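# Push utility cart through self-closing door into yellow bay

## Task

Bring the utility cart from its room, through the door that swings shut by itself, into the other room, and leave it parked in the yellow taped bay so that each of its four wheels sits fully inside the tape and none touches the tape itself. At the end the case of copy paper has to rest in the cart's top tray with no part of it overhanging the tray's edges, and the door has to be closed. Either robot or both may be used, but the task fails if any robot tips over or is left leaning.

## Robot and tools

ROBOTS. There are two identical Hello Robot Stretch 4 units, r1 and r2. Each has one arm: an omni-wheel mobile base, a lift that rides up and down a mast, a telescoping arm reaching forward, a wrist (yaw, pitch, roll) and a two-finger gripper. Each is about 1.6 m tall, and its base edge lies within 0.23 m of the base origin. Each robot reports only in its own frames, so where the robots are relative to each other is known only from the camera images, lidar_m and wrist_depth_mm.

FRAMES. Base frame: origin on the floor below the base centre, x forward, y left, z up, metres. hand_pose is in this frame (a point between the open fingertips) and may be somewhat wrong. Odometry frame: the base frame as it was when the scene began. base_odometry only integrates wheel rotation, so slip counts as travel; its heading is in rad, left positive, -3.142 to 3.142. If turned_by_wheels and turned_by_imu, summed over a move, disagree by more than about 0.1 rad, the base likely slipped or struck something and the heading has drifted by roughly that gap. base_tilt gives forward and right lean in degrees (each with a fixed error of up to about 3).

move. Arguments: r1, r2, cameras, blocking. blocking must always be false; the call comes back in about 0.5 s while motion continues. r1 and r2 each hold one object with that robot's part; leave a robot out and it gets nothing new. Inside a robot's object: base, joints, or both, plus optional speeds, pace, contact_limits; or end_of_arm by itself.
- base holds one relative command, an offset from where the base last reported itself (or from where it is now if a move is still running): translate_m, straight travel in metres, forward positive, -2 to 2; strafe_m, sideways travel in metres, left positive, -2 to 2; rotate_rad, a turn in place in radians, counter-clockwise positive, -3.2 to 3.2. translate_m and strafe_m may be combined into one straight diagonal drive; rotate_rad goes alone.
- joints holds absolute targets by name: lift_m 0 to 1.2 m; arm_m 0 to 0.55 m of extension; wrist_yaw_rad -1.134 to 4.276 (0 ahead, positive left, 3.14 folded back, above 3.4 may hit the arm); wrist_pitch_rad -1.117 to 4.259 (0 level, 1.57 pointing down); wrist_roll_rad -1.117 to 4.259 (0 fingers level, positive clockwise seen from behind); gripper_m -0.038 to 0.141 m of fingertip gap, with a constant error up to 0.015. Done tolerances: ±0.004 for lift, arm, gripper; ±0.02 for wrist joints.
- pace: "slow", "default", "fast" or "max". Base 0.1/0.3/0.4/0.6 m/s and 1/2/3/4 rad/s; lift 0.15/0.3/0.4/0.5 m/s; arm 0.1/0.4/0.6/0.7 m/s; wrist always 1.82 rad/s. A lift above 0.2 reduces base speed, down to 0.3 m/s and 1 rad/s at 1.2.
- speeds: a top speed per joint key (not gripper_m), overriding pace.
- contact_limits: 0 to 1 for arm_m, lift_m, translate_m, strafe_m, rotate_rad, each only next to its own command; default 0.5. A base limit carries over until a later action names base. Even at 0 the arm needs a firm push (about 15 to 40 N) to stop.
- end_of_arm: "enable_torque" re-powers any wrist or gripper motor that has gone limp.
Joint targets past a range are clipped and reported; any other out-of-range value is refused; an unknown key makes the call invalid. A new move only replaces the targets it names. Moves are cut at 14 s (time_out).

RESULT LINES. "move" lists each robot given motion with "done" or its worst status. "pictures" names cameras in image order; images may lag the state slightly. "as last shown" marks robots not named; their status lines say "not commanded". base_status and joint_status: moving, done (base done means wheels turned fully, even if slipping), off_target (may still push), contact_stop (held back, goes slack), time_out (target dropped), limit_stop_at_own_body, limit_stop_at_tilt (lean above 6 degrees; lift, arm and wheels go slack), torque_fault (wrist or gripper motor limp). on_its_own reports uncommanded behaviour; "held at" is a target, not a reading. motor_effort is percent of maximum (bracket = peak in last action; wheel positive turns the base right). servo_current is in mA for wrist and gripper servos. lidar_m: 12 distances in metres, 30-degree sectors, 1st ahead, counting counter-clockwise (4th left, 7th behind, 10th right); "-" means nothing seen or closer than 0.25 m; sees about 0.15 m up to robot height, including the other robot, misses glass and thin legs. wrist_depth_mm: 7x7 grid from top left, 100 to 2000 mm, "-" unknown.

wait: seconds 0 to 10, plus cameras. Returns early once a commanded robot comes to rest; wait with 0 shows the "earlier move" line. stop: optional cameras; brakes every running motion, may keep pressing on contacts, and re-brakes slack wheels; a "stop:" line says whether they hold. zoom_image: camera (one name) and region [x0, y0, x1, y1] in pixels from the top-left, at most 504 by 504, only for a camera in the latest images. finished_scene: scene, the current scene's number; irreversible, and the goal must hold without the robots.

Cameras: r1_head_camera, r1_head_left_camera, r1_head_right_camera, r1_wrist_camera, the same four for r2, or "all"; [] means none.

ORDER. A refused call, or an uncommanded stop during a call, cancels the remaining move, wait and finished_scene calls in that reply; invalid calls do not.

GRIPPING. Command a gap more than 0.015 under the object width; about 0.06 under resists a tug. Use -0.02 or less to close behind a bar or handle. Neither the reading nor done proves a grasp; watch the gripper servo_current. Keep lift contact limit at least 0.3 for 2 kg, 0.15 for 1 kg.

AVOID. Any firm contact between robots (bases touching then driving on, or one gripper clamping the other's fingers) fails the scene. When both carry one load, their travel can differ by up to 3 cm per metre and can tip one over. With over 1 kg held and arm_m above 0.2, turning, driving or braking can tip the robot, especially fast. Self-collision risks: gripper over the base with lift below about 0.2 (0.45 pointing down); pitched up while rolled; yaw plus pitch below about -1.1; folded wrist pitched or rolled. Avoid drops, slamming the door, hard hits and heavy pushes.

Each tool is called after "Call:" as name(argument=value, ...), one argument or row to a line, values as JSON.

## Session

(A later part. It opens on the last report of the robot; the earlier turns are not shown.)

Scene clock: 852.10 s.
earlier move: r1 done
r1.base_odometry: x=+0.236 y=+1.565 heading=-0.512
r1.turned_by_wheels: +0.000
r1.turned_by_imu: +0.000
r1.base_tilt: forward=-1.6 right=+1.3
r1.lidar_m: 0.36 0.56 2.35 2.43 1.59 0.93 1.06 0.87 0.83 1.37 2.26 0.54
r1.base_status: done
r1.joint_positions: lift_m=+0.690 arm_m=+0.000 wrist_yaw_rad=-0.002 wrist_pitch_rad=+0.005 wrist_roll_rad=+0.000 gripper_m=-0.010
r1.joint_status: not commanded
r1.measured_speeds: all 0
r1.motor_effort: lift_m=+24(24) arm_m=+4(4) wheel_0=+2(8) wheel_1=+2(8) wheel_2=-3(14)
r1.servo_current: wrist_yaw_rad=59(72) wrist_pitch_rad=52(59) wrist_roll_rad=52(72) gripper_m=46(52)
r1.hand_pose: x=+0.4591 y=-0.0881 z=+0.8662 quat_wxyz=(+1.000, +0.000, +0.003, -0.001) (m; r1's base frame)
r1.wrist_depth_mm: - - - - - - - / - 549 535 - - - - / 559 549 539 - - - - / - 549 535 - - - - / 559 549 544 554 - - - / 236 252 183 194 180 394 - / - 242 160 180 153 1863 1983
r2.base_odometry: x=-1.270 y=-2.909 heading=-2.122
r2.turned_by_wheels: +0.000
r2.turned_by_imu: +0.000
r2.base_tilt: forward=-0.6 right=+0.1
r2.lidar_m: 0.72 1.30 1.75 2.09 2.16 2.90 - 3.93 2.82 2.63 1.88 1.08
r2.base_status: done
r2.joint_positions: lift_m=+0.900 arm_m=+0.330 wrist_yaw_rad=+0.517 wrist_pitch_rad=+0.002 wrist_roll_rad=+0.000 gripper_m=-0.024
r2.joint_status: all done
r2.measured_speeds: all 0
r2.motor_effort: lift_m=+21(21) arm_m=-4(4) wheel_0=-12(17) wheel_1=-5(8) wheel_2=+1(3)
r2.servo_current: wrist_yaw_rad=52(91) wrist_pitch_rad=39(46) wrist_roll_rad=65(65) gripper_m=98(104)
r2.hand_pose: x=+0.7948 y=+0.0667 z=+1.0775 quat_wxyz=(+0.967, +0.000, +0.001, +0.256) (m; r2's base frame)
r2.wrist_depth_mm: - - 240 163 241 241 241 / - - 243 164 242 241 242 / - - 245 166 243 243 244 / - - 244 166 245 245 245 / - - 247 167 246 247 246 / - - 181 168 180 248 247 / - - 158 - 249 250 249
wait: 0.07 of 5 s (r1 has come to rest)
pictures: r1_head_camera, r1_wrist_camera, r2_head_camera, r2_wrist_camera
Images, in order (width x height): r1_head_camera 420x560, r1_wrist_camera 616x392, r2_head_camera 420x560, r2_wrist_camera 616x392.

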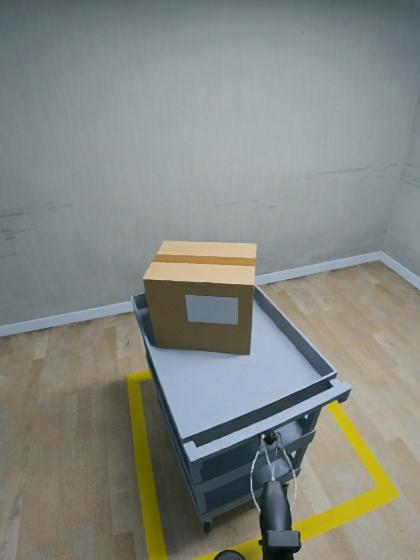

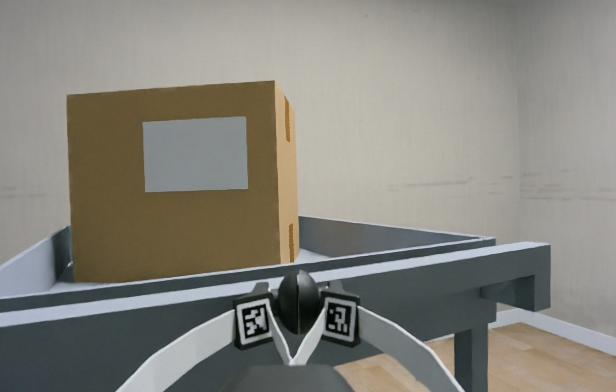

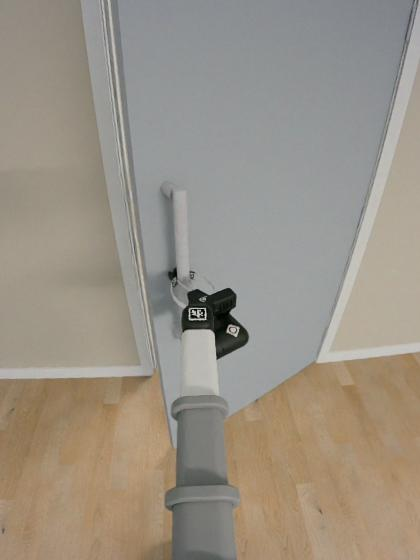

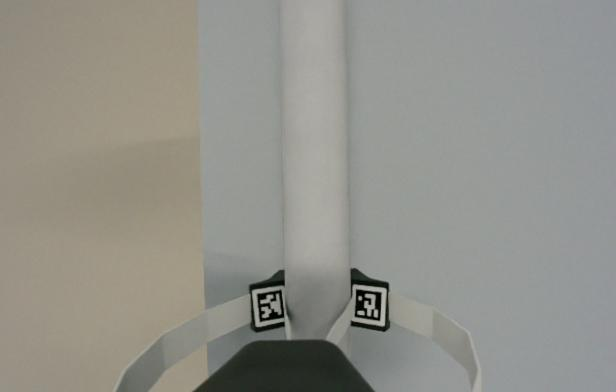

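Call:
move(
  blocking=false,
  r1={"base":{"translate_m":0.1},"pace":"slow"},
  r2={"base":{"translate_m":0.29,"strafe_m":0.213},"joints":{"wrist_yaw_rad":0.1745},"speeds":{"wrist_yaw_rad":0.1},"pace":"slow"},
  cameras=[],
)

Call:
wait(
  seconds=8,
  cameras=["r1_head_camera","r1_wrist_camera"],
)

Call:
wait(
  seconds=6,
  cameras=["r1_head_camera","r1_wrist_camera","r2_head_camera","r2_wrist_camera"],
)

Scene clock: 860.50 s.
move: r1 moving; r2 moving
r1.base_odometry: x=+0.247 y=+1.559 heading=-0.512
r1.turned_by_wheels: +0.000
r1.turned_by_imu: +0.000
r1.base_tilt: forward=-1.6 right=+1.3
r1.lidar_m: 0.35 0.56 2.36 2.42 1.56 0.92 1.04 0.88 0.84 1.41 2.25 0.54
r1.base_status: translate_m moving
r1.joint_positions: lift_m=+0.690 arm_m=+0.000 wrist_yaw_rad=-0.002 wrist_pitch_rad=+0.005 wrist_roll_rad=+0.000 gripper_m=-0.010
r1.joint_status: not commanded
r1.measured_speeds: translate_m=+0.049 strafe_m=+0.000 rotate_rad=-0.002 lift_m=+0.000 arm_m=+0.000 wrist_yaw_rad=+0.000 wrist_pitch_rad=+0.000 wrist_roll_rad=+0.000
r1.motor_effort: lift_m=+24(24) arm_m=+4(4) wheel_0=+5(6) wheel_1=+4(6) wheel_2=-8(8)
r1.servo_current: wrist_yaw_rad=59(65) wrist_pitch_rad=46(46) wrist_roll_rad=39(52) gripper_m=46(46)
r1.hand_pose: x=+0.4591 y=-0.0881 z=+0.8662 quat_wxyz=(+1.000, +0.000, +0.003, -0.001) (m; r1's base frame)
r1.wrist_depth_mm: - - - - - - - / - 549 535 - - - - / 559 549 539 - - - - / 554 554 535 - - - - / 554 549 544 564 - - - / 236 251 182 194 180 402 - / - 241 161 181 152 1863 1983
r2.base_odometry: x=-1.269 y=-2.922 heading=-2.122
r2.turned_by_wheels: +0.000
r2.turned_by_imu: +0.000
r2.base_tilt: forward=-0.6 right=+0.0
r2.lidar_m: 0.75 1.28 1.72 2.07 2.16 2.86 - 3.92 2.81 2.67 1.85 1.05
r2.base_status: translate_m moving; strafe_m moving
r2.joint_positions: lift_m=+0.900 arm_m=+0.330 wrist_yaw_rad=+0.482 wrist_pitch_rad=+0.002 wrist_roll_rad=+0.000 gripper_m=-0.024
r2.joint_status: wrist_yaw_rad moving
r2.measured_speeds: translate_m=+0.043 strafe_m=+0.032 rotate_rad=+0.001 lift_m=+0.000 arm_m=+0.000 wrist_yaw_rad=-0.085 wrist_pitch_rad=+0.000 wrist_roll_rad=+0.000
r2.motor_effort: lift_m=+21(21) arm_m=-4(5) wheel_0=-9(12) wheel_1=+5(5) wheel_2=+0(3)
r2.servo_current: wrist_yaw_rad=52(72) wrist_pitch_rad=39(46) wrist_roll_rad=33(52) gripper_m=104(104)
r2.hand_pose: x=+0.7970 y=+0.0563 z=+1.0775 quat_wxyz=(+0.971, +0.000, +0.001, +0.239) (m; r2's base frame)
r2.wrist_depth_mm: - - 240 162 242 242 - / - - 243 163 243 245 245 / - - 244 166 245 245 247 / - - 245 165 246 246 248 / - - 245 168 247 248 249 / - - 183 167 180 250 251 / - - 248 - 250 250 252
pictures: none
No camera images: "cameras" was empty.

Scene clock: 862.27 s.
earlier move: r1 done; r2 moving
r1.base_odometry: x=+0.323 y=+1.517 heading=-0.512
r1.turned_by_wheels: +0.000
r1.turned_by_imu: +0.000
r1.base_tilt: forward=-1.5 right=+1.2
r1.lidar_m: 0.38 0.55 2.24 2.45 1.77 1.02 1.05 0.92 0.93 1.54 2.22 0.52
r1.base_status: done
r1.joint_positions: lift_m=+0.690 arm_m=+0.000 wrist_yaw_rad=-0.002 wrist_pitch_rad=+0.005 wrist_roll_rad=+0.000 gripper_m=-0.010
r1.joint_status: not commanded
r1.measured_speeds: all 0
r1.motor_effort: lift_m=+24(24) arm_m=+4(4) wheel_0=+2(6) wheel_1=+2(6) wheel_2=-4(10)
r1.servo_current: wrist_yaw_rad=59(65) wrist_pitch_rad=46(52) wrist_roll_rad=52(65) gripper_m=39(52)
r1.hand_pose: x=+0.4591 y=-0.0881 z=+0.8662 quat_wxyz=(+1.000, +0.000, +0.003, -0.001) (m; r1's base frame)
r1.wrist_depth_mm: - - - - - - - / - 544 535 - - - - / 544 544 539 647 - - - / 549 549 539 621 - - - / 549 544 535 535 - - - / 230 250 183 194 180 418 - / - 137 179 185 153 1921 1983
r2.base_odometry: x=-1.255 y=-3.089 heading=-2.121
r2.turned_by_wheels: +0.001
r2.turned_by_imu: +0.003
r2.base_tilt: forward=-0.6 right=+0.1
r2.lidar_m: 0.73 1.12 1.54 1.95 2.09 2.77 - 4.06 2.91 2.76 1.61 0.96
r2.base_status: translate_m moving; strafe_m moving
r2.joint_positions: lift_m=+0.900 arm_m=+0.330 wrist_yaw_rad=+0.327 wrist_pitch_rad=+0.002 wrist_roll_rad=+0.000 gripper_m=-0.024
r2.joint_status: wrist_yaw_rad moving
r2.measured_speeds: translate_m=+0.079 strafe_m=+0.059 rotate_rad=+0.000 lift_m=+0.000 arm_m=+0.000 wrist_yaw_rad=-0.098 wrist_pitch_rad=+0.000 wrist_roll_rad=+0.000
r2.motor_effort: lift_m=+21(21) arm_m=-4(5) wheel_0=+3(12) wheel_1=+8(9) wheel_2=+3(4)
r2.servo_current: wrist_yaw_rad=156(182) wrist_pitch_rad=39(46) wrist_roll_rad=59(59) gripper_m=91(104)
r2.hand_pose: x=+0.8021 y=+0.0098 z=+1.0775 quat_wxyz=(+0.987, +0.000, +0.001, +0.163) (m; r2's base frame)
r2.wrist_depth_mm: - - 242 162 239 238 237 / - - 243 166 241 239 238 / - - 245 165 243 242 241 / - - 246 168 245 242 241 / - - 249 167 245 245 244 / - - 186 167 183 246 244 / - - 251 - 249 247 246
wait: 1.77 of 8 s (r1 has come to rest)
pictures: r1_head_camera, r1_wrist_camera
Images, in order (width x height): r1_head_camera 420x560, r1_wrist_camera 616x392.

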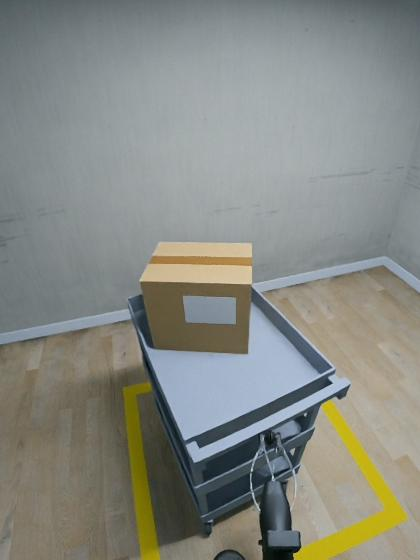

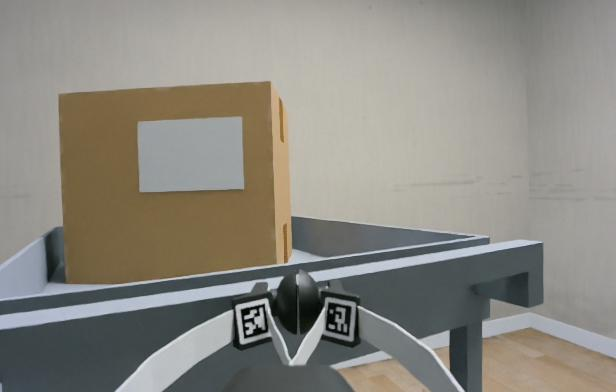

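Scene clock: 864.80 s.
earlier move: r2 done
r1.base_odometry: x=+0.323 y=+1.517 heading=-0.512
r1.turned_by_wheels: +0.000
r1.turned_by_imu: +0.000
r1.base_tilt: forward=-1.6 right=+1.3
r1.lidar_m: 0.38 0.54 2.23 2.46 1.76 1.02 0.95 0.91 0.92 1.58 2.23 0.52
r1.base_status: done
r1.joint_positions: lift_m=+0.690 arm_m=+0.000 wrist_yaw_rad=-0.002 wrist_pitch_rad=+0.005 wrist_roll_rad=+0.000 gripper_m=-0.010
r1.joint_status: not commanded
r1.measured_speeds: all 0
r1.motor_effort: lift_m=+24(24) arm_m=+4(4) wheel_0=+2(6) wheel_1=+2(6) wheel_2=-4(10)
r1.servo_current: wrist_yaw_rad=46(65) wrist_pitch_rad=52(52) wrist_roll_rad=52(65) gripper_m=46(52)
r1.hand_pose: x=+0.4591 y=-0.0881 z=+0.8662 quat_wxyz=(+1.000, +0.000, +0.003, -0.001) (m; r1's base frame)
r1.wrist_depth_mm: - - - - - - - / - 549 535 - - - - / 544 549 544 661 - - - / 549 544 535 627 - - - / 554 549 539 544 - - - / 229 250 183 194 180 415 - / - 137 180 185 153 1921 1983
r2.base_odometry: x=-1.241 y=-3.267 heading=-2.123
r2.turned_by_wheels: -0.002
r2.turned_by_imu: -0.001
r2.base_tilt: forward=-0.6 right=+0.1
r2.lidar_m: 0.73 1.01 1.34 1.88 1.96 2.61 - 4.24 3.00 2.86 1.39 0.89
r2.base_status: done
r2.joint_positions: lift_m=+0.900 arm_m=+0.330 wrist_yaw_rad=+0.177 wrist_pitch_rad=+0.002 wrist_roll_rad=+0.000 gripper_m=-0.024
r2.joint_status: all done
r2.measured_speeds: all 0
r2.motor_effort: lift_m=+21(21) arm_m=-4(5) wheel_0=-12(13) wheel_1=-2(9) wheel_2=+0(8)
r2.servo_current: wrist_yaw_rad=52(182) wrist_pitch_rad=39(46) wrist_roll_rad=39(59) gripper_m=91(104)
r2.hand_pose: x=+0.8002 y=-0.0354 z=+1.0775 quat_wxyz=(+0.996, +0.000, +0.001, +0.088) (m; r2's base frame)
r2.wrist_depth_mm: 449 430 242 162 240 240 240 / 452 433 244 163 242 242 240 / 452 436 244 167 243 243 243 / 459 442 246 166 244 245 245 / 462 442 248 167 247 245 245 / 469 445 186 167 181 248 248 / 477 449 250 - 250 249 249
wait: 2.53 of 6 s (r2 has come to rest)
pictures: r1_head_camera, r1_wrist_camera, r2_head_camera, r2_wrist_camera
Images, in order (width x height): r1_head_camera 420x560, r1_wrist_camera 616x392, r2_head_camera 420x560, r2_wrist_camera 616x392.

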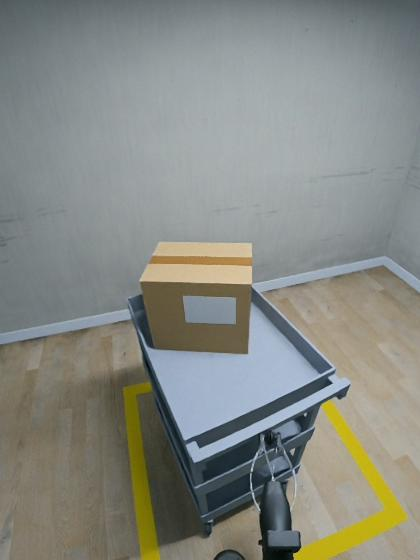

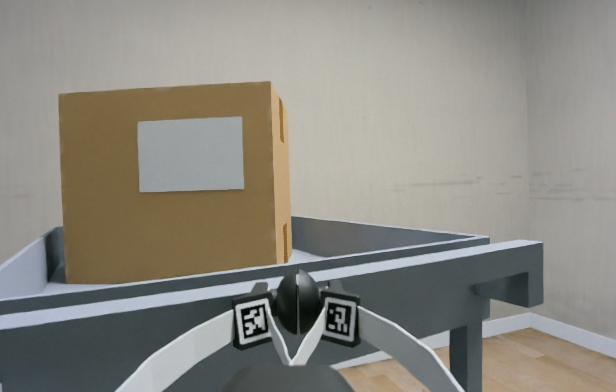

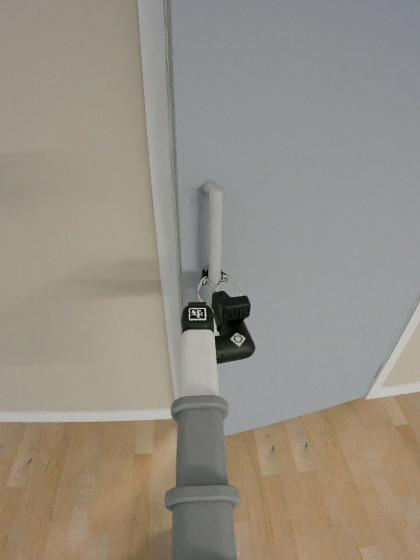

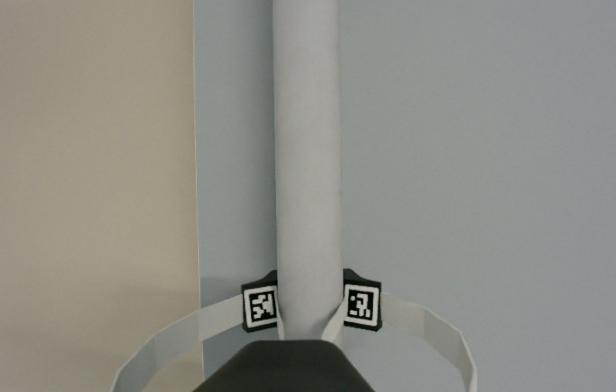

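Call:
move(
  blocking=false,
  r1={"base":{"translate_m":-0.25}},
  r2={"base":{"translate_m":0.175,"strafe_m":0.067},"joints":{"wrist_yaw_rad":0.0},"speeds":{"wrist_yaw_rad":0.1},"pace":"slow"},
  cameras=[],
)

Call:
wait(
  seconds=4,
  cameras=[],
)

Call:
move(
  blocking=false,
  r1={"base":{"strafe_m":-0.65}},
  cameras=[],
)

Call:
wait(
  seconds=5,
  cameras=[],
)

Call:
wait(
  seconds=3,
  cameras=["r1_head_camera","r1_head_left_camera","r2_head_camera","r2_wrist_camera"],
)

Call:
zoom_image(
  camera="r1_head_camera",
  region=[0, 240, 300, 560],
)

Scene clock: 872.83 s.
move: r1 moving; r2 moving
r1.base_odometry: x=+0.296 y=+1.532 heading=-0.512
r1.turned_by_wheels: +0.000
r1.turned_by_imu: -0.001
r1.base_tilt: forward=-1.6 right=+1.3
r1.lidar_m: 0.40 0.60 2.24 2.42 1.71 1.00 0.93 0.88 0.88 1.52 2.23 0.52
r1.base_status: translate_m moving
r1.joint_positions: lift_m=+0.690 arm_m=+0.000 wrist_yaw_rad=-0.002 wrist_pitch_rad=+0.005 wrist_roll_rad=+0.000 gripper_m=-0.010
r1.joint_status: not commanded
r1.measured_speeds: translate_m=-0.121 strafe_m=+0.000 rotate_rad=-0.003 lift_m=+0.000 arm_m=+0.000 wrist_yaw_rad=+0.000 wrist_pitch_rad=+0.000 wrist_roll_rad=+0.000
r1.motor_effort: lift_m=+24(24) arm_m=+4(4) wheel_0=-6(8) wheel_1=-7(8) wheel_2=+7(8)
r1.servo_current: wrist_yaw_rad=46(59) wrist_pitch_rad=46(52) wrist_roll_rad=39(59) gripper_m=46(52)
r1.hand_pose: x=+0.4591 y=-0.0881 z=+0.8662 quat_wxyz=(+1.000, +0.000, +0.003, -0.001) (m; r1's base frame)
r1.wrist_depth_mm: - - - - - - - / - 574 569 - - - - / - 574 569 603 - - - / - 574 569 585 - - - / 517 574 574 569 - - - / 253 - 184 195 180 445 - / 246 138 180 151 152 1863 1983
r2.base_odometry: x=-1.243 y=-3.280 heading=-2.123
r2.turned_by_wheels: +0.000
r2.turned_by_imu: +0.001
r2.base_tilt: forward=-0.6 right=+0.1
r2.lidar_m: 0.73 0.98 1.33 1.87 1.95 2.60 - 4.22 3.01 2.85 1.41 0.88
r2.base_status: translate_m moving; strafe_m moving
r2.joint_positions: lift_m=+0.900 arm_m=+0.330 wrist_yaw_rad=+0.137 wrist_pitch_rad=+0.002 wrist_roll_rad=+0.000 gripper_m=-0.024
r2.joint_status: wrist_yaw_rad moving
r2.measured_speeds: translate_m=+0.048 strafe_m=+0.019 rotate_rad=-0.001 lift_m=+0.000 arm_m=+0.000 wrist_yaw_rad=-0.089 wrist_pitch_rad=+0.000 wrist_roll_rad=+0.000
r2.motor_effort: lift_m=+21(21) arm_m=-4(5) wheel_0=+2(11) wheel_1=+4(6) wheel_2=-5(5)
r2.servo_current: wrist_yaw_rad=85(91) wrist_pitch_rad=39(46) wrist_roll_rad=46(46) gripper_m=91(98)
r2.hand_pose: x=+0.7986 y=-0.0472 z=+1.0775 quat_wxyz=(+0.998, +0.000, +0.001, +0.068) (m; r2's base frame)
r2.wrist_depth_mm: 427 415 240 162 242 242 - / 433 415 242 164 243 243 244 / 436 415 244 165 244 246 246 / 439 421 244 166 247 246 247 / 442 427 247 167 247 249 249 / 442 430 186 167 180 249 250 / 452 430 249 - 251 - 252
pictures: none
No camera images: "cameras" was empty.

Scene clock: 874.63 s.
earlier move: r1 done; r2 moving
r1.base_odometry: x=+0.105 y=+1.639 heading=-0.512
r1.turned_by_wheels: +0.000
r1.turned_by_imu: +0.000
r1.base_tilt: forward=-1.5 right=+1.3
r1.lidar_m: 0.62 1.12 2.52 2.38 1.28 0.79 0.66 0.63 0.76 1.11 2.32 0.80
r1.base_status: done
r1.joint_positions: lift_m=+0.690 arm_m=+0.000 wrist_yaw_rad=-0.002 wrist_pitch_rad=+0.005 wrist_roll_rad=+0.000 gripper_m=-0.010
r1.joint_status: not commanded
r1.measured_speeds: all 0
r1.motor_effort: lift_m=+24(24) arm_m=+4(4) wheel_0=-2(8) wheel_1=-1(8) wheel_2=-1(10)
r1.servo_current: wrist_yaw_rad=39(65) wrist_pitch_rad=46(52) wrist_roll_rad=39(72) gripper_m=46(52)
r1.hand_pose: x=+0.4591 y=-0.0881 z=+0.8662 quat_wxyz=(+1.000, +0.000, +0.003, -0.001) (m; r1's base frame)
r1.wrist_depth_mm: - - - - - - - / - - - - - - - / - 798 788 - - - - / - 798 778 - - - - / - 484 778 585 647 - - / - 469 187 195 654 - - / - 138 162 135 152 1983 1921
r2.base_odometry: x=-1.273 y=-3.438 heading=-2.123
r2.turned_by_wheels: +0.000
r2.turned_by_imu: +0.001
r2.base_tilt: forward=-0.7 right=+0.1
r2.lidar_m: 0.73 0.83 1.12 1.83 1.90 2.54 - 4.30 3.08 2.92 1.21 0.84
r2.base_status: translate_m moving; strafe_m moving
r2.joint_positions: lift_m=+0.900 arm_m=+0.330 wrist_yaw_rad=+0.003 wrist_pitch_rad=+0.002 wrist_roll_rad=+0.000 gripper_m=-0.024
r2.joint_status: wrist_yaw_rad moving
r2.measured_speeds: translate_m=+0.053 strafe_m=+0.018 rotate_rad=+0.003 lift_m=+0.000 arm_m=+0.000 wrist_yaw_rad=+0.000 wrist_pitch_rad=+0.000 wrist_roll_rad=+0.000
r2.motor_effort: lift_m=+21(21) arm_m=-4(5) wheel_0=+5(13) wheel_1=+5(10) wheel_2=-5(11)
r2.servo_current: wrist_yaw_rad=59(91) wrist_pitch_rad=39(46) wrist_roll_rad=52(59) gripper_m=91(98)
r2.hand_pose: x=+0.7896 y=-0.0866 z=+1.0775 quat_wxyz=(+1.000, +0.000, +0.001, +0.001) (m; r2's base frame)
r2.wrist_depth_mm: 248 234 229 150 229 230 231 / 248 236 229 151 231 231 233 / 250 236 231 153 234 233 233 / 252 238 233 153 234 235 236 / 254 240 234 154 236 236 236 / 255 241 187 156 181 238 239 / 256 242 237 - 238 - 238
wait: 1.80 of 4 s (r1 has come to rest)
pictures: none
No camera images: "cameras" was empty.

Scene clock: 875.13 s.
earlier move: r2 moving
move: r1 moving
r1.base_odometry: x=+0.088 y=+1.608 heading=-0.512
r1.turned_by_wheels: +0.000
r1.turned_by_imu: +0.000
r1.base_tilt: forward=-1.6 right=+1.3
r1.lidar_m: 0.65 0.96 2.53 2.43 1.23 0.77 0.65 0.64 0.71 1.09 2.27 0.84
r1.base_status: strafe_m moving
r1.joint_positions: lift_m=+0.690 arm_m=+0.000 wrist_yaw_rad=-0.002 wrist_pitch_rad=+0.005 wrist_roll_rad=+0.000 gripper_m=-0.010
r1.joint_status: not commanded
r1.measured_speeds: translate_m=+0.000 strafe_m=-0.140 rotate_rad=+0.002 lift_m=+0.000 arm_m=+0.000 wrist_yaw_rad=+0.000 wrist_pitch_rad=+0.000 wrist_roll_rad=+0.000
r1.motor_effort: lift_m=+24(24) arm_m=+4(4) wheel_0=+9(10) wheel_1=-7(10) wheel_2=+0(2)
r1.servo_current: wrist_yaw_rad=52(59) wrist_pitch_rad=46(52) wrist_roll_rad=46(59) gripper_m=46(52)
r1.hand_pose: x=+0.4591 y=-0.0881 z=+0.8662 quat_wxyz=(+1.000, +0.000, +0.003, -0.001) (m; r1's base frame)
r1.wrist_depth_mm: - - - - - - - / - - - - - - - / - 788 788 - - - - / - 809 788 - - - - / - 798 798 - 640 - - / - 466 189 195 661 - - / - 138 163 151 142 1921 1983
r2.base_odometry: x=-1.275 y=-3.451 heading=-2.123
r2.turned_by_wheels: +0.000
r2.turned_by_imu: +0.000
r2.base_tilt: forward=-0.6 right=+0.1
r2.lidar_m: 0.71 0.81 1.11 1.82 1.91 2.54 - 4.30 3.07 2.92 1.18 0.84
r2.base_status: translate_m moving; strafe_m moving
r2.joint_positions: lift_m=+0.900 arm_m=+0.330 wrist_yaw_rad=+0.000 wrist_pitch_rad=+0.002 wrist_roll_rad=+0.000 gripper_m=-0.024
r2.joint_status: all done
r2.measured_speeds: translate_m=+0.004 strafe_m=+0.001 rotate_rad=+0.001 lift_m=+0.000 arm_m=+0.000 wrist_yaw_rad=-0.002 wrist_pitch_rad=+0.000 wrist_roll_rad=+0.000
r2.motor_effort: lift_m=+21(21) arm_m=-4(5) wheel_0=+4(5) wheel_1=+4(6) wheel_2=-7(9)
r2.servo_current: wrist_yaw_rad=46(59) wrist_pitch_rad=39(46) wrist_roll_rad=46(59) gripper_m=85(98)
r2.hand_pose: x=+0.7894 y=-0.0874 z=+1.0775 quat_wxyz=(+1.000, +0.000, +0.001, +0.000) (m; r2's base frame)
r2.wrist_depth_mm: 232 220 235 156 236 235 236 / 234 221 236 157 236 237 236 / 236 223 238 158 238 237 238 / 236 225 238 160 240 240 240 / 239 226 240 161 241 241 241 / 241 228 187 161 181 243 243 / 242 228 242 - 244 - 245
pictures: none
No camera images: "cameras" was empty.

Scene clock: 875.43 s.
earlier move: r1 moving; r2 done
r1.base_odometry: x=+0.060 y=+1.558 heading=-0.512
r1.turned_by_wheels: +0.000
r1.turned_by_imu: +0.000
r1.base_tilt: forward=-1.6 right=+1.2
r1.lidar_m: 0.64 0.66 2.52 2.48 1.21 0.75 0.62 0.63 0.69 1.06 2.21 0.84
r1.base_status: strafe_m moving
r1.joint_positions: lift_m=+0.690 arm_m=+0.000 wrist_yaw_rad=-0.002 wrist_pitch_rad=+0.005 wrist_roll_rad=+0.000 gripper_m=-0.010
r1.joint_status: not commanded
r1.measured_speeds: translate_m=+0.000 strafe_m=-0.227 rotate_rad=+0.000 lift_m=+0.000 arm_m=+0.000 wrist_yaw_rad=+0.000 wrist_pitch_rad=+0.000 wrist_roll_rad=+0.000
r1.motor_effort: lift_m=+24(24) arm_m=+4(4) wheel_0=+8(11) wheel_1=-10(10) wheel_2=+0(2)
r1.servo_current: wrist_yaw_rad=46(59) wrist_pitch_rad=39(52) wrist_roll_rad=46(65) gripper_m=46(52)
r1.hand_pose: x=+0.4591 y=-0.0881 z=+0.8662 quat_wxyz=(+1.000, +0.000, +0.003, -0.001) (m; r1's base frame)
r1.wrist_depth_mm: - - - - - - - / - - - - - - - / - 798 798 - - - - / - 788 778 - - - - / - 798 788 - - - - / - 484 190 194 - - - / - 138 163 151 141 1921 1983
r2.base_odometry: x=-1.275 y=-3.451 heading=-2.123
r2.turned_by_wheels: +0.000
r2.turned_by_imu: +0.000
r2.base_tilt: forward=-0.7 right=+0.1
r2.lidar_m: 0.74 0.82 1.10 1.81 1.88 2.54 - 4.30 3.08 2.91 1.17 0.83
r2.base_status: done
r2.joint_positions: lift_m=+0.900 arm_m=+0.330 wrist_yaw_rad=+0.000 wrist_pitch_rad=+0.002 wrist_roll_rad=+0.000 gripper_m=-0.024
r2.joint_status: all done
r2.measured_speeds: all 0
r2.motor_effort: lift_m=+21(21) arm_m=-4(5) wheel_0=+3(5) wheel_1=+4(6) wheel_2=-6(9)
r2.servo_current: wrist_yaw_rad=52(59) wrist_pitch_rad=33(46) wrist_roll_rad=59(59) gripper_m=85(98)
r2.hand_pose: x=+0.7894 y=-0.0874 z=+1.0775 quat_wxyz=(+1.000, +0.000, +0.001, +0.000) (m; r2's base frame)
r2.wrist_depth_mm: 233 220 235 156 236 236 236 / 234 220 236 156 237 236 236 / 236 224 238 158 239 238 238 / 237 225 240 160 239 240 239 / 237 226 241 161 240 242 240 / 240 228 188 160 180 242 244 / 242 229 243 - 243 - 244
wait: 0.30 of 5 s (r2 has come to rest)
pictures: none
No camera images: "cameras" was empty.

Scene clock: 878.13 s.
earlier move: r1 done
r1.base_odometry: x=-0.213 y=+1.073 heading=-0.512
r1.turned_by_wheels: +0.000
r1.turned_by_imu: -0.003
r1.base_tilt: forward=-1.6 right=+1.3
r1.lidar_m: 2.39 0.86 0.92 3.03 1.03 0.55 0.37 0.38 0.43 0.75 1.65 1.93
r1.base_status: done
r1.joint_positions: lift_m=+0.690 arm_m=+0.000 wrist_yaw_rad=-0.002 wrist_pitch_rad=+0.005 wrist_roll_rad=+0.000 gripper_m=-0.010
r1.joint_status: not commanded
r1.measured_speeds: all 0
r1.motor_effort: lift_m=+24(24) arm_m=+4(4) wheel_0=+1(11) wheel_1=+1(11) wheel_2=+0(2)
r1.servo_current: wrist_yaw_rad=39(72) wrist_pitch_rad=46(59) wrist_roll_rad=59(65) gripper_m=46(52)
r1.hand_pose: x=+0.4591 y=-0.0881 z=+0.8662 quat_wxyz=(+1.000, +0.000, +0.003, -0.001) (m; r1's base frame)
r1.wrist_depth_mm: - - - - - - - / - - - - - - - / 917 - - - - - - / 917 - - - - - - / 732 - - - - - - / 1160 - - 195 - - - / 668 - 181 180 152 1863 -
r2.base_odometry: x=-1.275 y=-3.451 heading=-2.123
r2.turned_by_wheels: +0.000
r2.turned_by_imu: +0.000
r2.base_tilt: forward=-0.7 right=+0.1
r2.lidar_m: 0.72 0.80 1.11 1.82 1.90 2.55 - 4.30 3.06 2.91 1.14 0.84
r2.base_status: done
r2.joint_positions: lift_m=+0.900 arm_m=+0.330 wrist_yaw_rad=+0.000 wrist_pitch_rad=+0.002 wrist_roll_rad=+0.000 gripper_m=-0.024
r2.joint_status: all done
r2.measured_speeds: all 0
r2.motor_effort: lift_m=+21(21) arm_m=-4(5) wheel_0=+4(5) wheel_1=+4(6) wheel_2=-6(9)
r2.servo_current: wrist_yaw_rad=33(59) wrist_pitch_rad=39(46) wrist_roll_rad=46(65) gripper_m=91(98)
r2.hand_pose: x=+0.7894 y=-0.0874 z=+1.0775 quat_wxyz=(+1.000, +0.000, +0.001, +0.000) (m; r2's base frame)
r2.wrist_depth_mm: 233 221 235 156 235 236 236 / 235 222 236 157 237 237 236 / 235 224 238 158 238 238 238 / 237 224 239 160 240 239 239 / 238 226 241 160 241 241 241 / 240 227 188 161 181 242 244 / 241 229 243 - 244 - 246
wait: 2.70 of 3 s (r1 has come to rest)
pictures: r1_head_camera, r1_head_left_camera, r2_head_camera, r2_wrist_camera
Images, in order (width x height): r1_head_camera 420x560, r1_head_left_camera 420x672, r2_head_camera 420x560, r2_wrist_camera 616x392.

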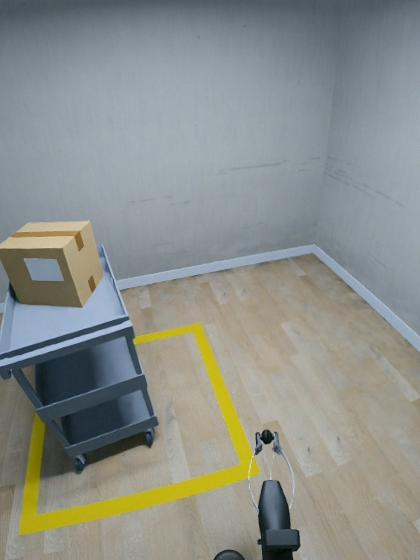

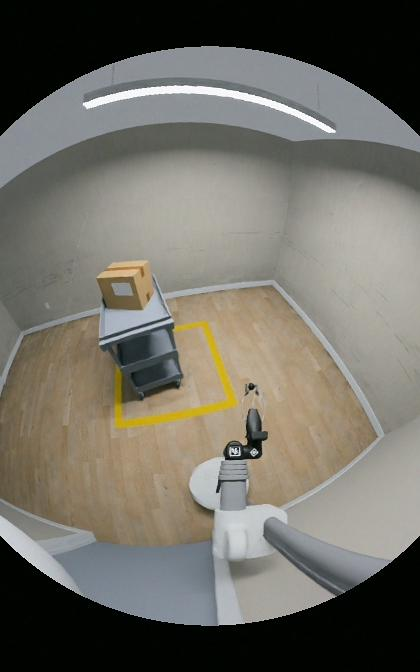

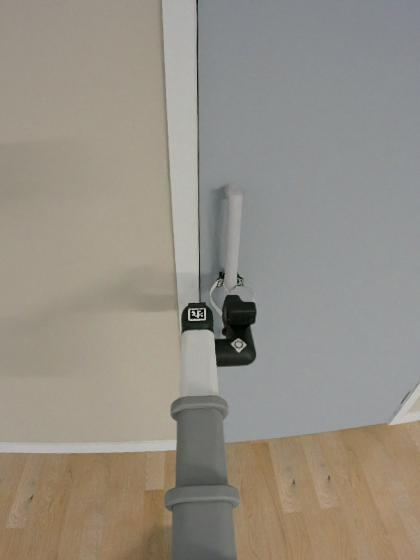

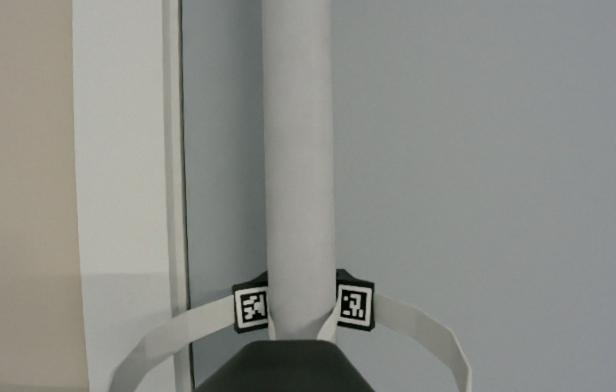

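Scaled by 1.575 from the camera's 420x560 image, which has a finer 600x800 frame.

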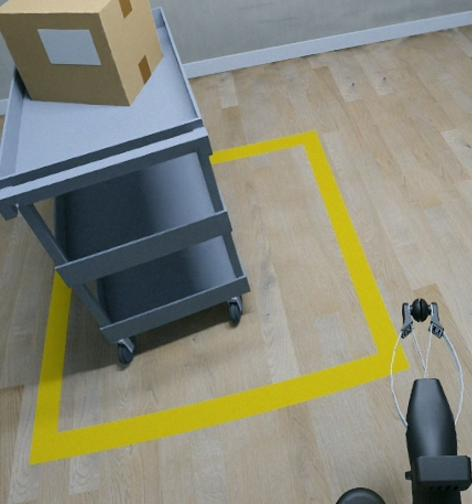

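Call:
move(
  blocking=false,
  r2={"joints":{"gripper_m":0.1}},
  r1={"base":{"translate_m":0.6,"strafe_m":-0.5}},
  cameras=[],
)

Call:
wait(
  seconds=3,
  cameras=["r1_head_camera","r1_head_left_camera","r2_head_camera","r2_wrist_camera"],
)

Scene clock: 904.27 s.
move: r1 moving; r2 moving
r1.base_odometry: x=-0.201 y=+1.041 heading=-0.512
r1.turned_by_wheels: +0.000
r1.turned_by_imu: +0.000
r1.base_tilt: forward=-1.5 right=+1.3
r1.lidar_m: 2.39 0.84 0.90 3.06 1.07 0.57 0.39 0.39 0.48 0.78 1.65 1.85
r1.base_status: translate_m moving; strafe_m moving
r1.joint_positions: lift_m=+0.690 arm_m=+0.000 wrist_yaw_rad=-0.002 wrist_pitch_rad=+0.005 wrist_roll_rad=+0.000 gripper_m=-0.010
r1.joint_status: not commanded
r1.measured_speeds: translate_m=+0.100 strafe_m=-0.082 rotate_rad=+0.000 lift_m=+0.000 arm_m=+0.000 wrist_yaw_rad=+0.000 wrist_pitch_rad=+0.000 wrist_roll_rad=+0.000
r1.motor_effort: lift_m=+24(24) arm_m=+4(4) wheel_0=+12(12) wheel_1=-5(5) wheel_2=-8(9)
r1.servo_current: wrist_yaw_rad=59(59) wrist_pitch_rad=46(52) wrist_roll_rad=52(59) gripper_m=46(52)
r1.hand_pose: x=+0.4591 y=-0.0881 z=+0.8662 quat_wxyz=(+1.000, +0.000, +0.003, -0.001) (m; r1's base frame)
r1.wrist_depth_mm: - - - - - - - / - - - - - - - / - - - - - - - / 931 - - - - - - / 750 - - - - - - / 634 - - 195 - - - / - 1921 180 180 152 - -
r2.base_odometry: x=-1.275 y=-3.451 heading=-2.123
r2.turned_by_wheels: +0.000
r2.turned_by_imu: +0.000
r2.base_tilt: forward=-0.7 right=+0.1
r2.lidar_m: 0.72 0.81 1.09 1.83 1.89 2.53 - 4.29 3.08 2.92 1.19 0.83
r2.base_status: not commanded
r2.joint_positions: lift_m=+0.900 arm_m=+0.330 wrist_yaw_rad=+0.000 wrist_pitch_rad=+0.002 wrist_roll_rad=+0.000 gripper_m=+0.002
r2.joint_status: gripper_m moving
r2.measured_speeds: all 0
r2.motor_effort: lift_m=+21(21) arm_m=-4(5) wheel_0=+3(4) wheel_1=+4(4) wheel_2=-6(7)
r2.servo_current: wrist_yaw_rad=46(52) wrist_pitch_rad=46(46) wrist_roll_rad=46(52) gripper_m=117(117)
r2.hand_pose: x=+0.7893 y=-0.0876 z=+1.0775 quat_wxyz=(+1.000, +0.000, +0.001, +0.000) (m; r2's base frame)
r2.wrist_depth_mm: 234 220 234 156 236 236 236 / 234 223 236 157 236 237 238 / 236 224 237 158 239 238 238 / 236 224 239 161 240 241 241 / 238 226 241 160 241 243 242 / 240 229 189 161 184 243 243 / 241 229 243 - 245 246 244
pictures: none
No camera images: "cameras" was empty.

Scene clock: 905.73 s.
earlier move: r1 moving; r2 done
r1.base_odometry: x=-0.063 y=+0.678 heading=-0.512
r1.turned_by_wheels: +0.000
r1.turned_by_imu: -0.001
r1.base_tilt: forward=-1.6 right=+1.3
r1.lidar_m: 2.16 0.91 0.76 3.37 1.53 0.72 0.60 0.59 0.72 1.16 1.33 1.51
r1.base_status: translate_m moving; strafe_m moving
r1.joint_positions: lift_m=+0.690 arm_m=+0.000 wrist_yaw_rad=-0.002 wrist_pitch_rad=+0.005 wrist_roll_rad=+0.000 gripper_m=-0.010
r1.joint_status: not commanded
r1.measured_speeds: translate_m=+0.231 strafe_m=-0.192 rotate_rad=-0.002 lift_m=+0.000 arm_m=+0.000 wrist_yaw_rad=+0.000 wrist_pitch_rad=+0.000 wrist_roll_rad=+0.000
r1.motor_effort: lift_m=+24(24) arm_m=+4(4) wheel_0=+5(12) wheel_1=-4(7) wheel_2=-5(9)
r1.servo_current: wrist_yaw_rad=59(65) wrist_pitch_rad=46(52) wrist_roll_rad=52(72) gripper_m=46(52)
r1.hand_pose: x=+0.4591 y=-0.0881 z=+0.8662 quat_wxyz=(+1.000, +0.000, +0.003, -0.001) (m; r1's base frame)
r1.wrist_depth_mm: - - - - - - - / - - - - - - - / - - - - - - - / - - - - - - - / - - - - - - - / - - 184 195 - - - / - 131 180 180 152 - -
r2.base_odometry: x=-1.275 y=-3.451 heading=-2.123
r2.turned_by_wheels: +0.000
r2.turned_by_imu: +0.000
r2.base_tilt: forward=-0.7 right=+0.1
r2.lidar_m: 0.72 0.80 1.08 1.81 1.90 2.56 - 4.28 3.09 2.90 1.16 0.84
r2.base_status: not commanded
r2.joint_positions: lift_m=+0.900 arm_m=+0.330 wrist_yaw_rad=-0.001 wrist_pitch_rad=+0.002 wrist_roll_rad=+0.000 gripper_m=+0.100
r2.joint_status: all done
r2.measured_speeds: all 0
r2.motor_effort: lift_m=+21(21) arm_m=-3(5) wheel_0=+3(4) wheel_1=+4(4) wheel_2=-7(7)
r2.servo_current: wrist_yaw_rad=52(65) wrist_pitch_rad=39(46) wrist_roll_rad=39(59) gripper_m=52(117)
r2.hand_pose: x=+0.7892 y=-0.0878 z=+1.0775 quat_wxyz=(+1.000, +0.000, +0.001, -0.001) (m; r2's base frame)
r2.wrist_depth_mm: 234 221 236 156 236 236 237 / 235 223 236 157 238 237 240 / 235 224 238 158 239 239 240 / 236 225 239 161 241 240 241 / 239 226 241 162 241 242 242 / 240 228 196 162 191 244 244 / 241 229 245 - 245 246 247
wait: 1.47 of 3 s (r2 has come to rest)
pictures: r1_head_camera, r1_head_left_camera, r2_head_camera, r2_wrist_camera
Images, in order (width x height): r1_head_camera 420x560, r1_head_left_camera 420x672, r2_head_camera 420x560, r2_wrist_camera 616x392.

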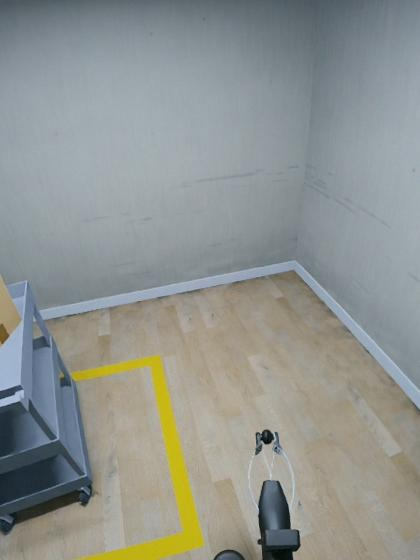

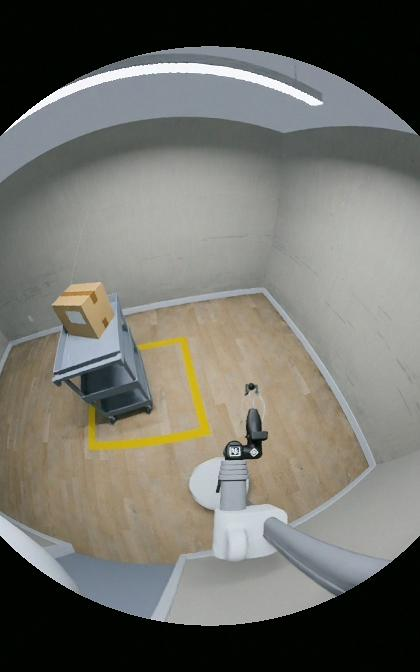

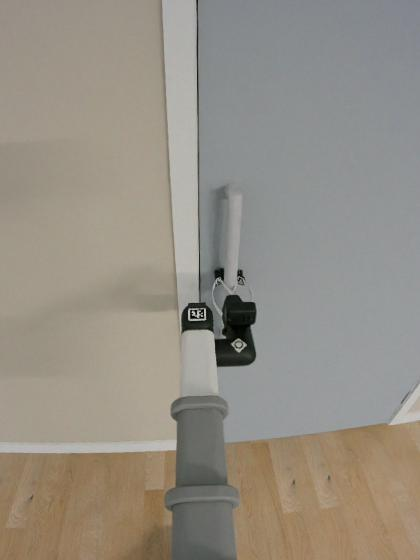

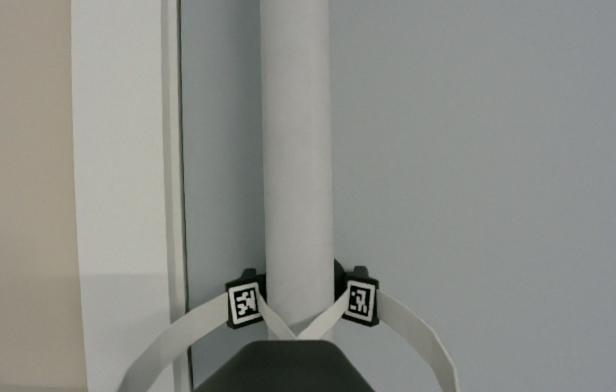

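Call:
wait(
  seconds=3,
  cameras=[],
)

Call:
move(
  blocking=false,
  r2={"joints":{"arm_m":0.05},"pace":"slow"},
  r1={"base":{"rotate_rad":1.1}},
  cameras=[],
)

Call:
wait(
  seconds=4,
  cameras=["r1_head_camera","r1_head_left_camera","r2_head_camera"],
)

Scene clock: 910.07 s.
earlier move: r1 done
r1.base_odometry: x=+0.065 y=+0.343 heading=-0.512
r1.turned_by_wheels: +0.000
r1.turned_by_imu: -0.001
r1.base_tilt: forward=-1.6 right=+1.3
r1.lidar_m: 1.98 1.96 0.84 0.86 1.94 0.97 0.78 0.80 0.94 1.04 1.02 1.19
r1.base_status: done
r1.joint_positions: lift_m=+0.690 arm_m=+0.000 wrist_yaw_rad=-0.002 wrist_pitch_rad=+0.005 wrist_roll_rad=+0.000 gripper_m=-0.010
r1.joint_status: not commanded
r1.measured_speeds: all 0
r1.motor_effort: lift_m=+24(24) arm_m=+4(4) wheel_0=+2(12) wheel_1=-1(7) wheel_2=+0(9)
r1.servo_current: wrist_yaw_rad=39(65) wrist_pitch_rad=46(52) wrist_roll_rad=46(72) gripper_m=46(52)
r1.hand_pose: x=+0.4591 y=-0.0881 z=+0.8662 quat_wxyz=(+1.000, +0.000, +0.003, -0.001) (m; r1's base frame)
r1.wrist_depth_mm: - - - - - - - / - - - - - - - / - - - - - - - / - - - - - - - / - - - - - - - / - - 184 194 170 - - / - - 163 135 142 - -
r2.base_odometry: x=-1.275 y=-3.451 heading=-2.123
r2.turned_by_wheels: +0.000
r2.turned_by_imu: +0.001
r2.base_tilt: forward=-0.7 right=+0.1
r2.lidar_m: 0.72 0.80 1.09 1.80 1.89 2.55 - 4.30 3.06 2.92 1.19 0.82
r2.base_status: not commanded
r2.joint_positions: lift_m=+0.900 arm_m=+0.330 wrist_yaw_rad=-0.001 wrist_pitch_rad=+0.002 wrist_roll_rad=+0.000 gripper_m=+0.100
r2.joint_status: all done
r2.measured_speeds: all 0
r2.motor_effort: lift_m=+21(21) arm_m=-4(5) wheel_0=+3(4) wheel_1=+4(4) wheel_2=-7(7)
r2.servo_current: wrist_yaw_rad=46(65) wrist_pitch_rad=33(52) wrist_roll_rad=46(59) gripper_m=52(117)
r2.hand_pose: x=+0.7892 y=-0.0878 z=+1.0775 quat_wxyz=(+1.000, +0.000, +0.001, -0.001) (m; r2's base frame)
r2.wrist_depth_mm: 232 220 235 156 236 237 238 / 234 222 236 157 237 238 238 / 236 224 237 158 239 239 240 / 237 225 238 161 240 241 241 / 238 226 241 162 242 242 242 / 239 228 197 162 191 243 245 / 242 229 245 - 245 246 246
wait: 0.00 of 3 s (r1 has come to rest)
pictures: none
No camera images: "cameras" was empty.

Scene clock: 910.57 s.
move: r1 moving; r2 moving
r1.base_odometry: x=+0.065 y=+0.343 heading=-0.260
r1.turned_by_wheels: +0.252
r1.turned_by_imu: +0.253
r1.base_tilt: forward=-1.6 right=+1.2
r1.lidar_m: 1.97 1.13 0.83 3.66 1.33 0.84 0.78 0.80 1.08 1.04 1.06 1.43
r1.base_status: rotate_rad moving
r1.joint_positions: lift_m=+0.690 arm_m=+0.000 wrist_yaw_rad=-0.002 wrist_pitch_rad=+0.005 wrist_roll_rad=+0.000 gripper_m=-0.010
r1.joint_status: not commanded
r1.measured_speeds: translate_m=-0.001 strafe_m=+0.000 rotate_rad=+0.979 lift_m=+0.000 arm_m=+0.000 wrist_yaw_rad=+0.000 wrist_pitch_rad=+0.000 wrist_roll_rad=+0.000
r1.motor_effort: lift_m=+24(24) arm_m=+4(4) wheel_0=-8(9) wheel_1=-6(9) wheel_2=-7(7)
r1.servo_current: wrist_yaw_rad=59(65) wrist_pitch_rad=52(52) wrist_roll_rad=46(65) gripper_m=39(52)
r1.hand_pose: x=+0.4591 y=-0.0881 z=+0.8662 quat_wxyz=(+1.000, +0.000, +0.003, -0.001) (m; r1's base frame)
r1.wrist_depth_mm: - - - - - - - / - - - - - - - / - - - - - - - / - - - - - - - / - - - - - - - / - - 183 195 - - - / - - 163 136 142 - -
r2.base_odometry: x=-1.275 y=-3.451 heading=-2.123
r2.turned_by_wheels: +0.000
r2.turned_by_imu: +0.000
r2.base_tilt: forward=-0.6 right=+0.0
r2.lidar_m: 0.73 0.82 1.09 1.80 1.90 2.55 - 4.30 3.09 2.91 1.19 0.80
r2.base_status: not commanded
r2.joint_positions: lift_m=+0.900 arm_m=+0.318 wrist_yaw_rad=-0.002 wrist_pitch_rad=+0.002 wrist_roll_rad=+0.000 gripper_m=+0.100
r2.joint_status: arm_m moving
r2.measured_speeds: translate_m=+0.000 strafe_m=+0.001 rotate_rad=-0.002 lift_m=+0.000 arm_m=-0.049 wrist_yaw_rad=+0.000 wrist_pitch_rad=+0.000 wrist_roll_rad=+0.000
r2.motor_effort: lift_m=+21(21) arm_m=-7(9) wheel_0=+1(3) wheel_1=+2(4) wheel_2=-4(7)
r2.servo_current: wrist_yaw_rad=46(59) wrist_pitch_rad=46(46) wrist_roll_rad=52(59) gripper_m=46(52)
r2.hand_pose: x=+0.7766 y=-0.0880 z=+1.0775 quat_wxyz=(+1.000, +0.000, +0.001, -0.001) (m; r2's base frame)
r2.wrist_depth_mm: 244 231 244 167 244 244 244 / 245 233 246 167 245 246 246 / 248 235 248 170 247 248 245 / 249 236 250 169 249 249 250 / 251 237 251 170 250 250 249 / 252 238 199 170 197 252 252 / 253 241 254 - 254 254 254
pictures: none
No camera images: "cameras" was empty.

Scene clock: 911.83 s.
earlier move: r1 done; r2 moving
r1.base_odometry: x=+0.065 y=+0.343 heading=+0.587
r1.turned_by_wheels: +0.847
r1.turned_by_imu: +0.852
r1.base_tilt: forward=-1.6 right=+1.3
r1.lidar_m: 0.80 0.91 1.78 0.93 0.79 0.79 0.92 1.03 1.04 1.23 1.97 1.98
r1.base_status: done
r1.joint_positions: lift_m=+0.690 arm_m=+0.000 wrist_yaw_rad=-0.002 wrist_pitch_rad=+0.005 wrist_roll_rad=+0.000 gripper_m=-0.010
r1.joint_status: not commanded
r1.measured_speeds: all 0
r1.motor_effort: lift_m=+24(24) arm_m=+4(4) wheel_0=-4(10) wheel_1=-2(9) wheel_2=-1(7)
r1.servo_current: wrist_yaw_rad=46(78) wrist_pitch_rad=46(59) wrist_roll_rad=46(65) gripper_m=46(52)
r1.hand_pose: x=+0.4591 y=-0.0880 z=+0.8662 quat_wxyz=(+1.000, +0.000, +0.003, -0.001) (m; r1's base frame)
r1.wrist_depth_mm: - - - - - - - / - - - - - - - / - - 1025 - - - - / - - 946 991 - - - / - 831 - - - - - / - - 661 194 180 - - / - 138 162 135 152 - -
r2.base_odometry: x=-1.275 y=-3.451 heading=-2.123
r2.turned_by_wheels: +0.000
r2.turned_by_imu: +0.000
r2.base_tilt: forward=-0.7 right=+0.1
r2.lidar_m: 0.73 0.82 1.09 1.81 1.88 2.52 - 4.28 3.09 2.92 1.18 0.83
r2.base_status: not commanded
r2.joint_positions: lift_m=+0.900 arm_m=+0.203 wrist_yaw_rad=-0.002 wrist_pitch_rad=+0.002 wrist_roll_rad=+0.000 gripper_m=+0.100
r2.joint_status: arm_m moving
r2.measured_speeds: translate_m=+0.000 strafe_m=+0.000 rotate_rad=+0.000 lift_m=+0.000 arm_m=-0.100 wrist_yaw_rad=+0.000 wrist_pitch_rad=+0.000 wrist_roll_rad=+0.000
r2.motor_effort: lift_m=+21(21) arm_m=-5(11) wheel_0=+1(3) wheel_1=+2(4) wheel_2=-3(7)
r2.servo_current: wrist_yaw_rad=39(59) wrist_pitch_rad=46(46) wrist_roll_rad=46(59) gripper_m=52(59)
r2.hand_pose: x=+0.6623 y=-0.0880 z=+1.0775 quat_wxyz=(+1.000, +0.000, +0.001, -0.001) (m; r2's base frame)
r2.wrist_depth_mm: 357 355 343 281 357 355 355 / 357 359 345 355 359 357 357 / 362 359 347 359 362 359 359 / 364 364 351 294 362 364 362 / 364 364 349 294 364 366 362 / 366 366 197 293 195 366 366 / 370 368 355 - 370 368 368
wait: 1.27 of 4 s (r1 has come to rest)
pictures: r1_head_camera, r1_head_left_camera, r2_head_camera
Images, in order (width x height): r1_head_camera 420x560, r1_head_left_camera 420x672, r2_head_camera 420x560.

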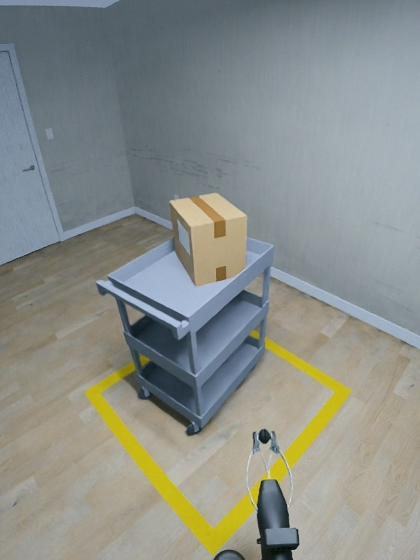

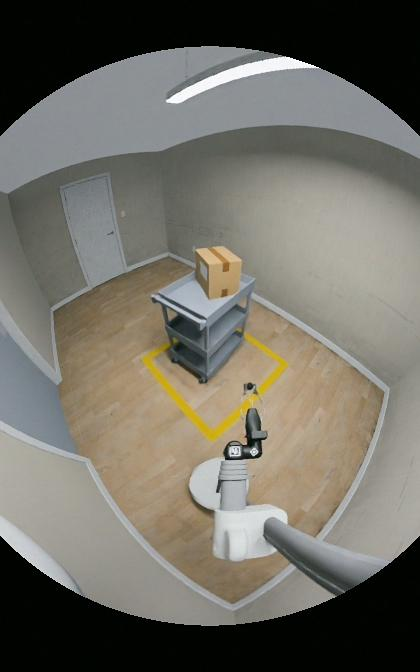

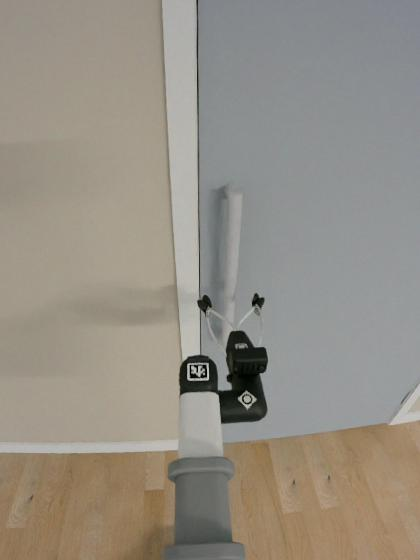

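Call:
zoom_image(
  camera="r1_head_camera",
  region=[70, 280, 370, 480],
)

Scaled by 1.680 from the camera's 420x560 image, which has a finer 600x800 frame.

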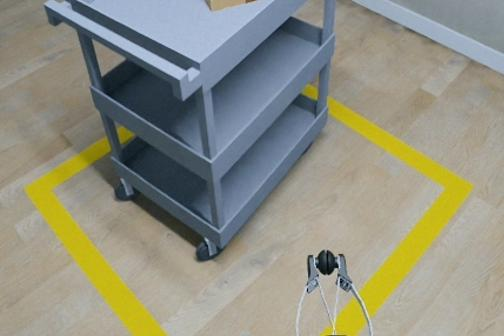

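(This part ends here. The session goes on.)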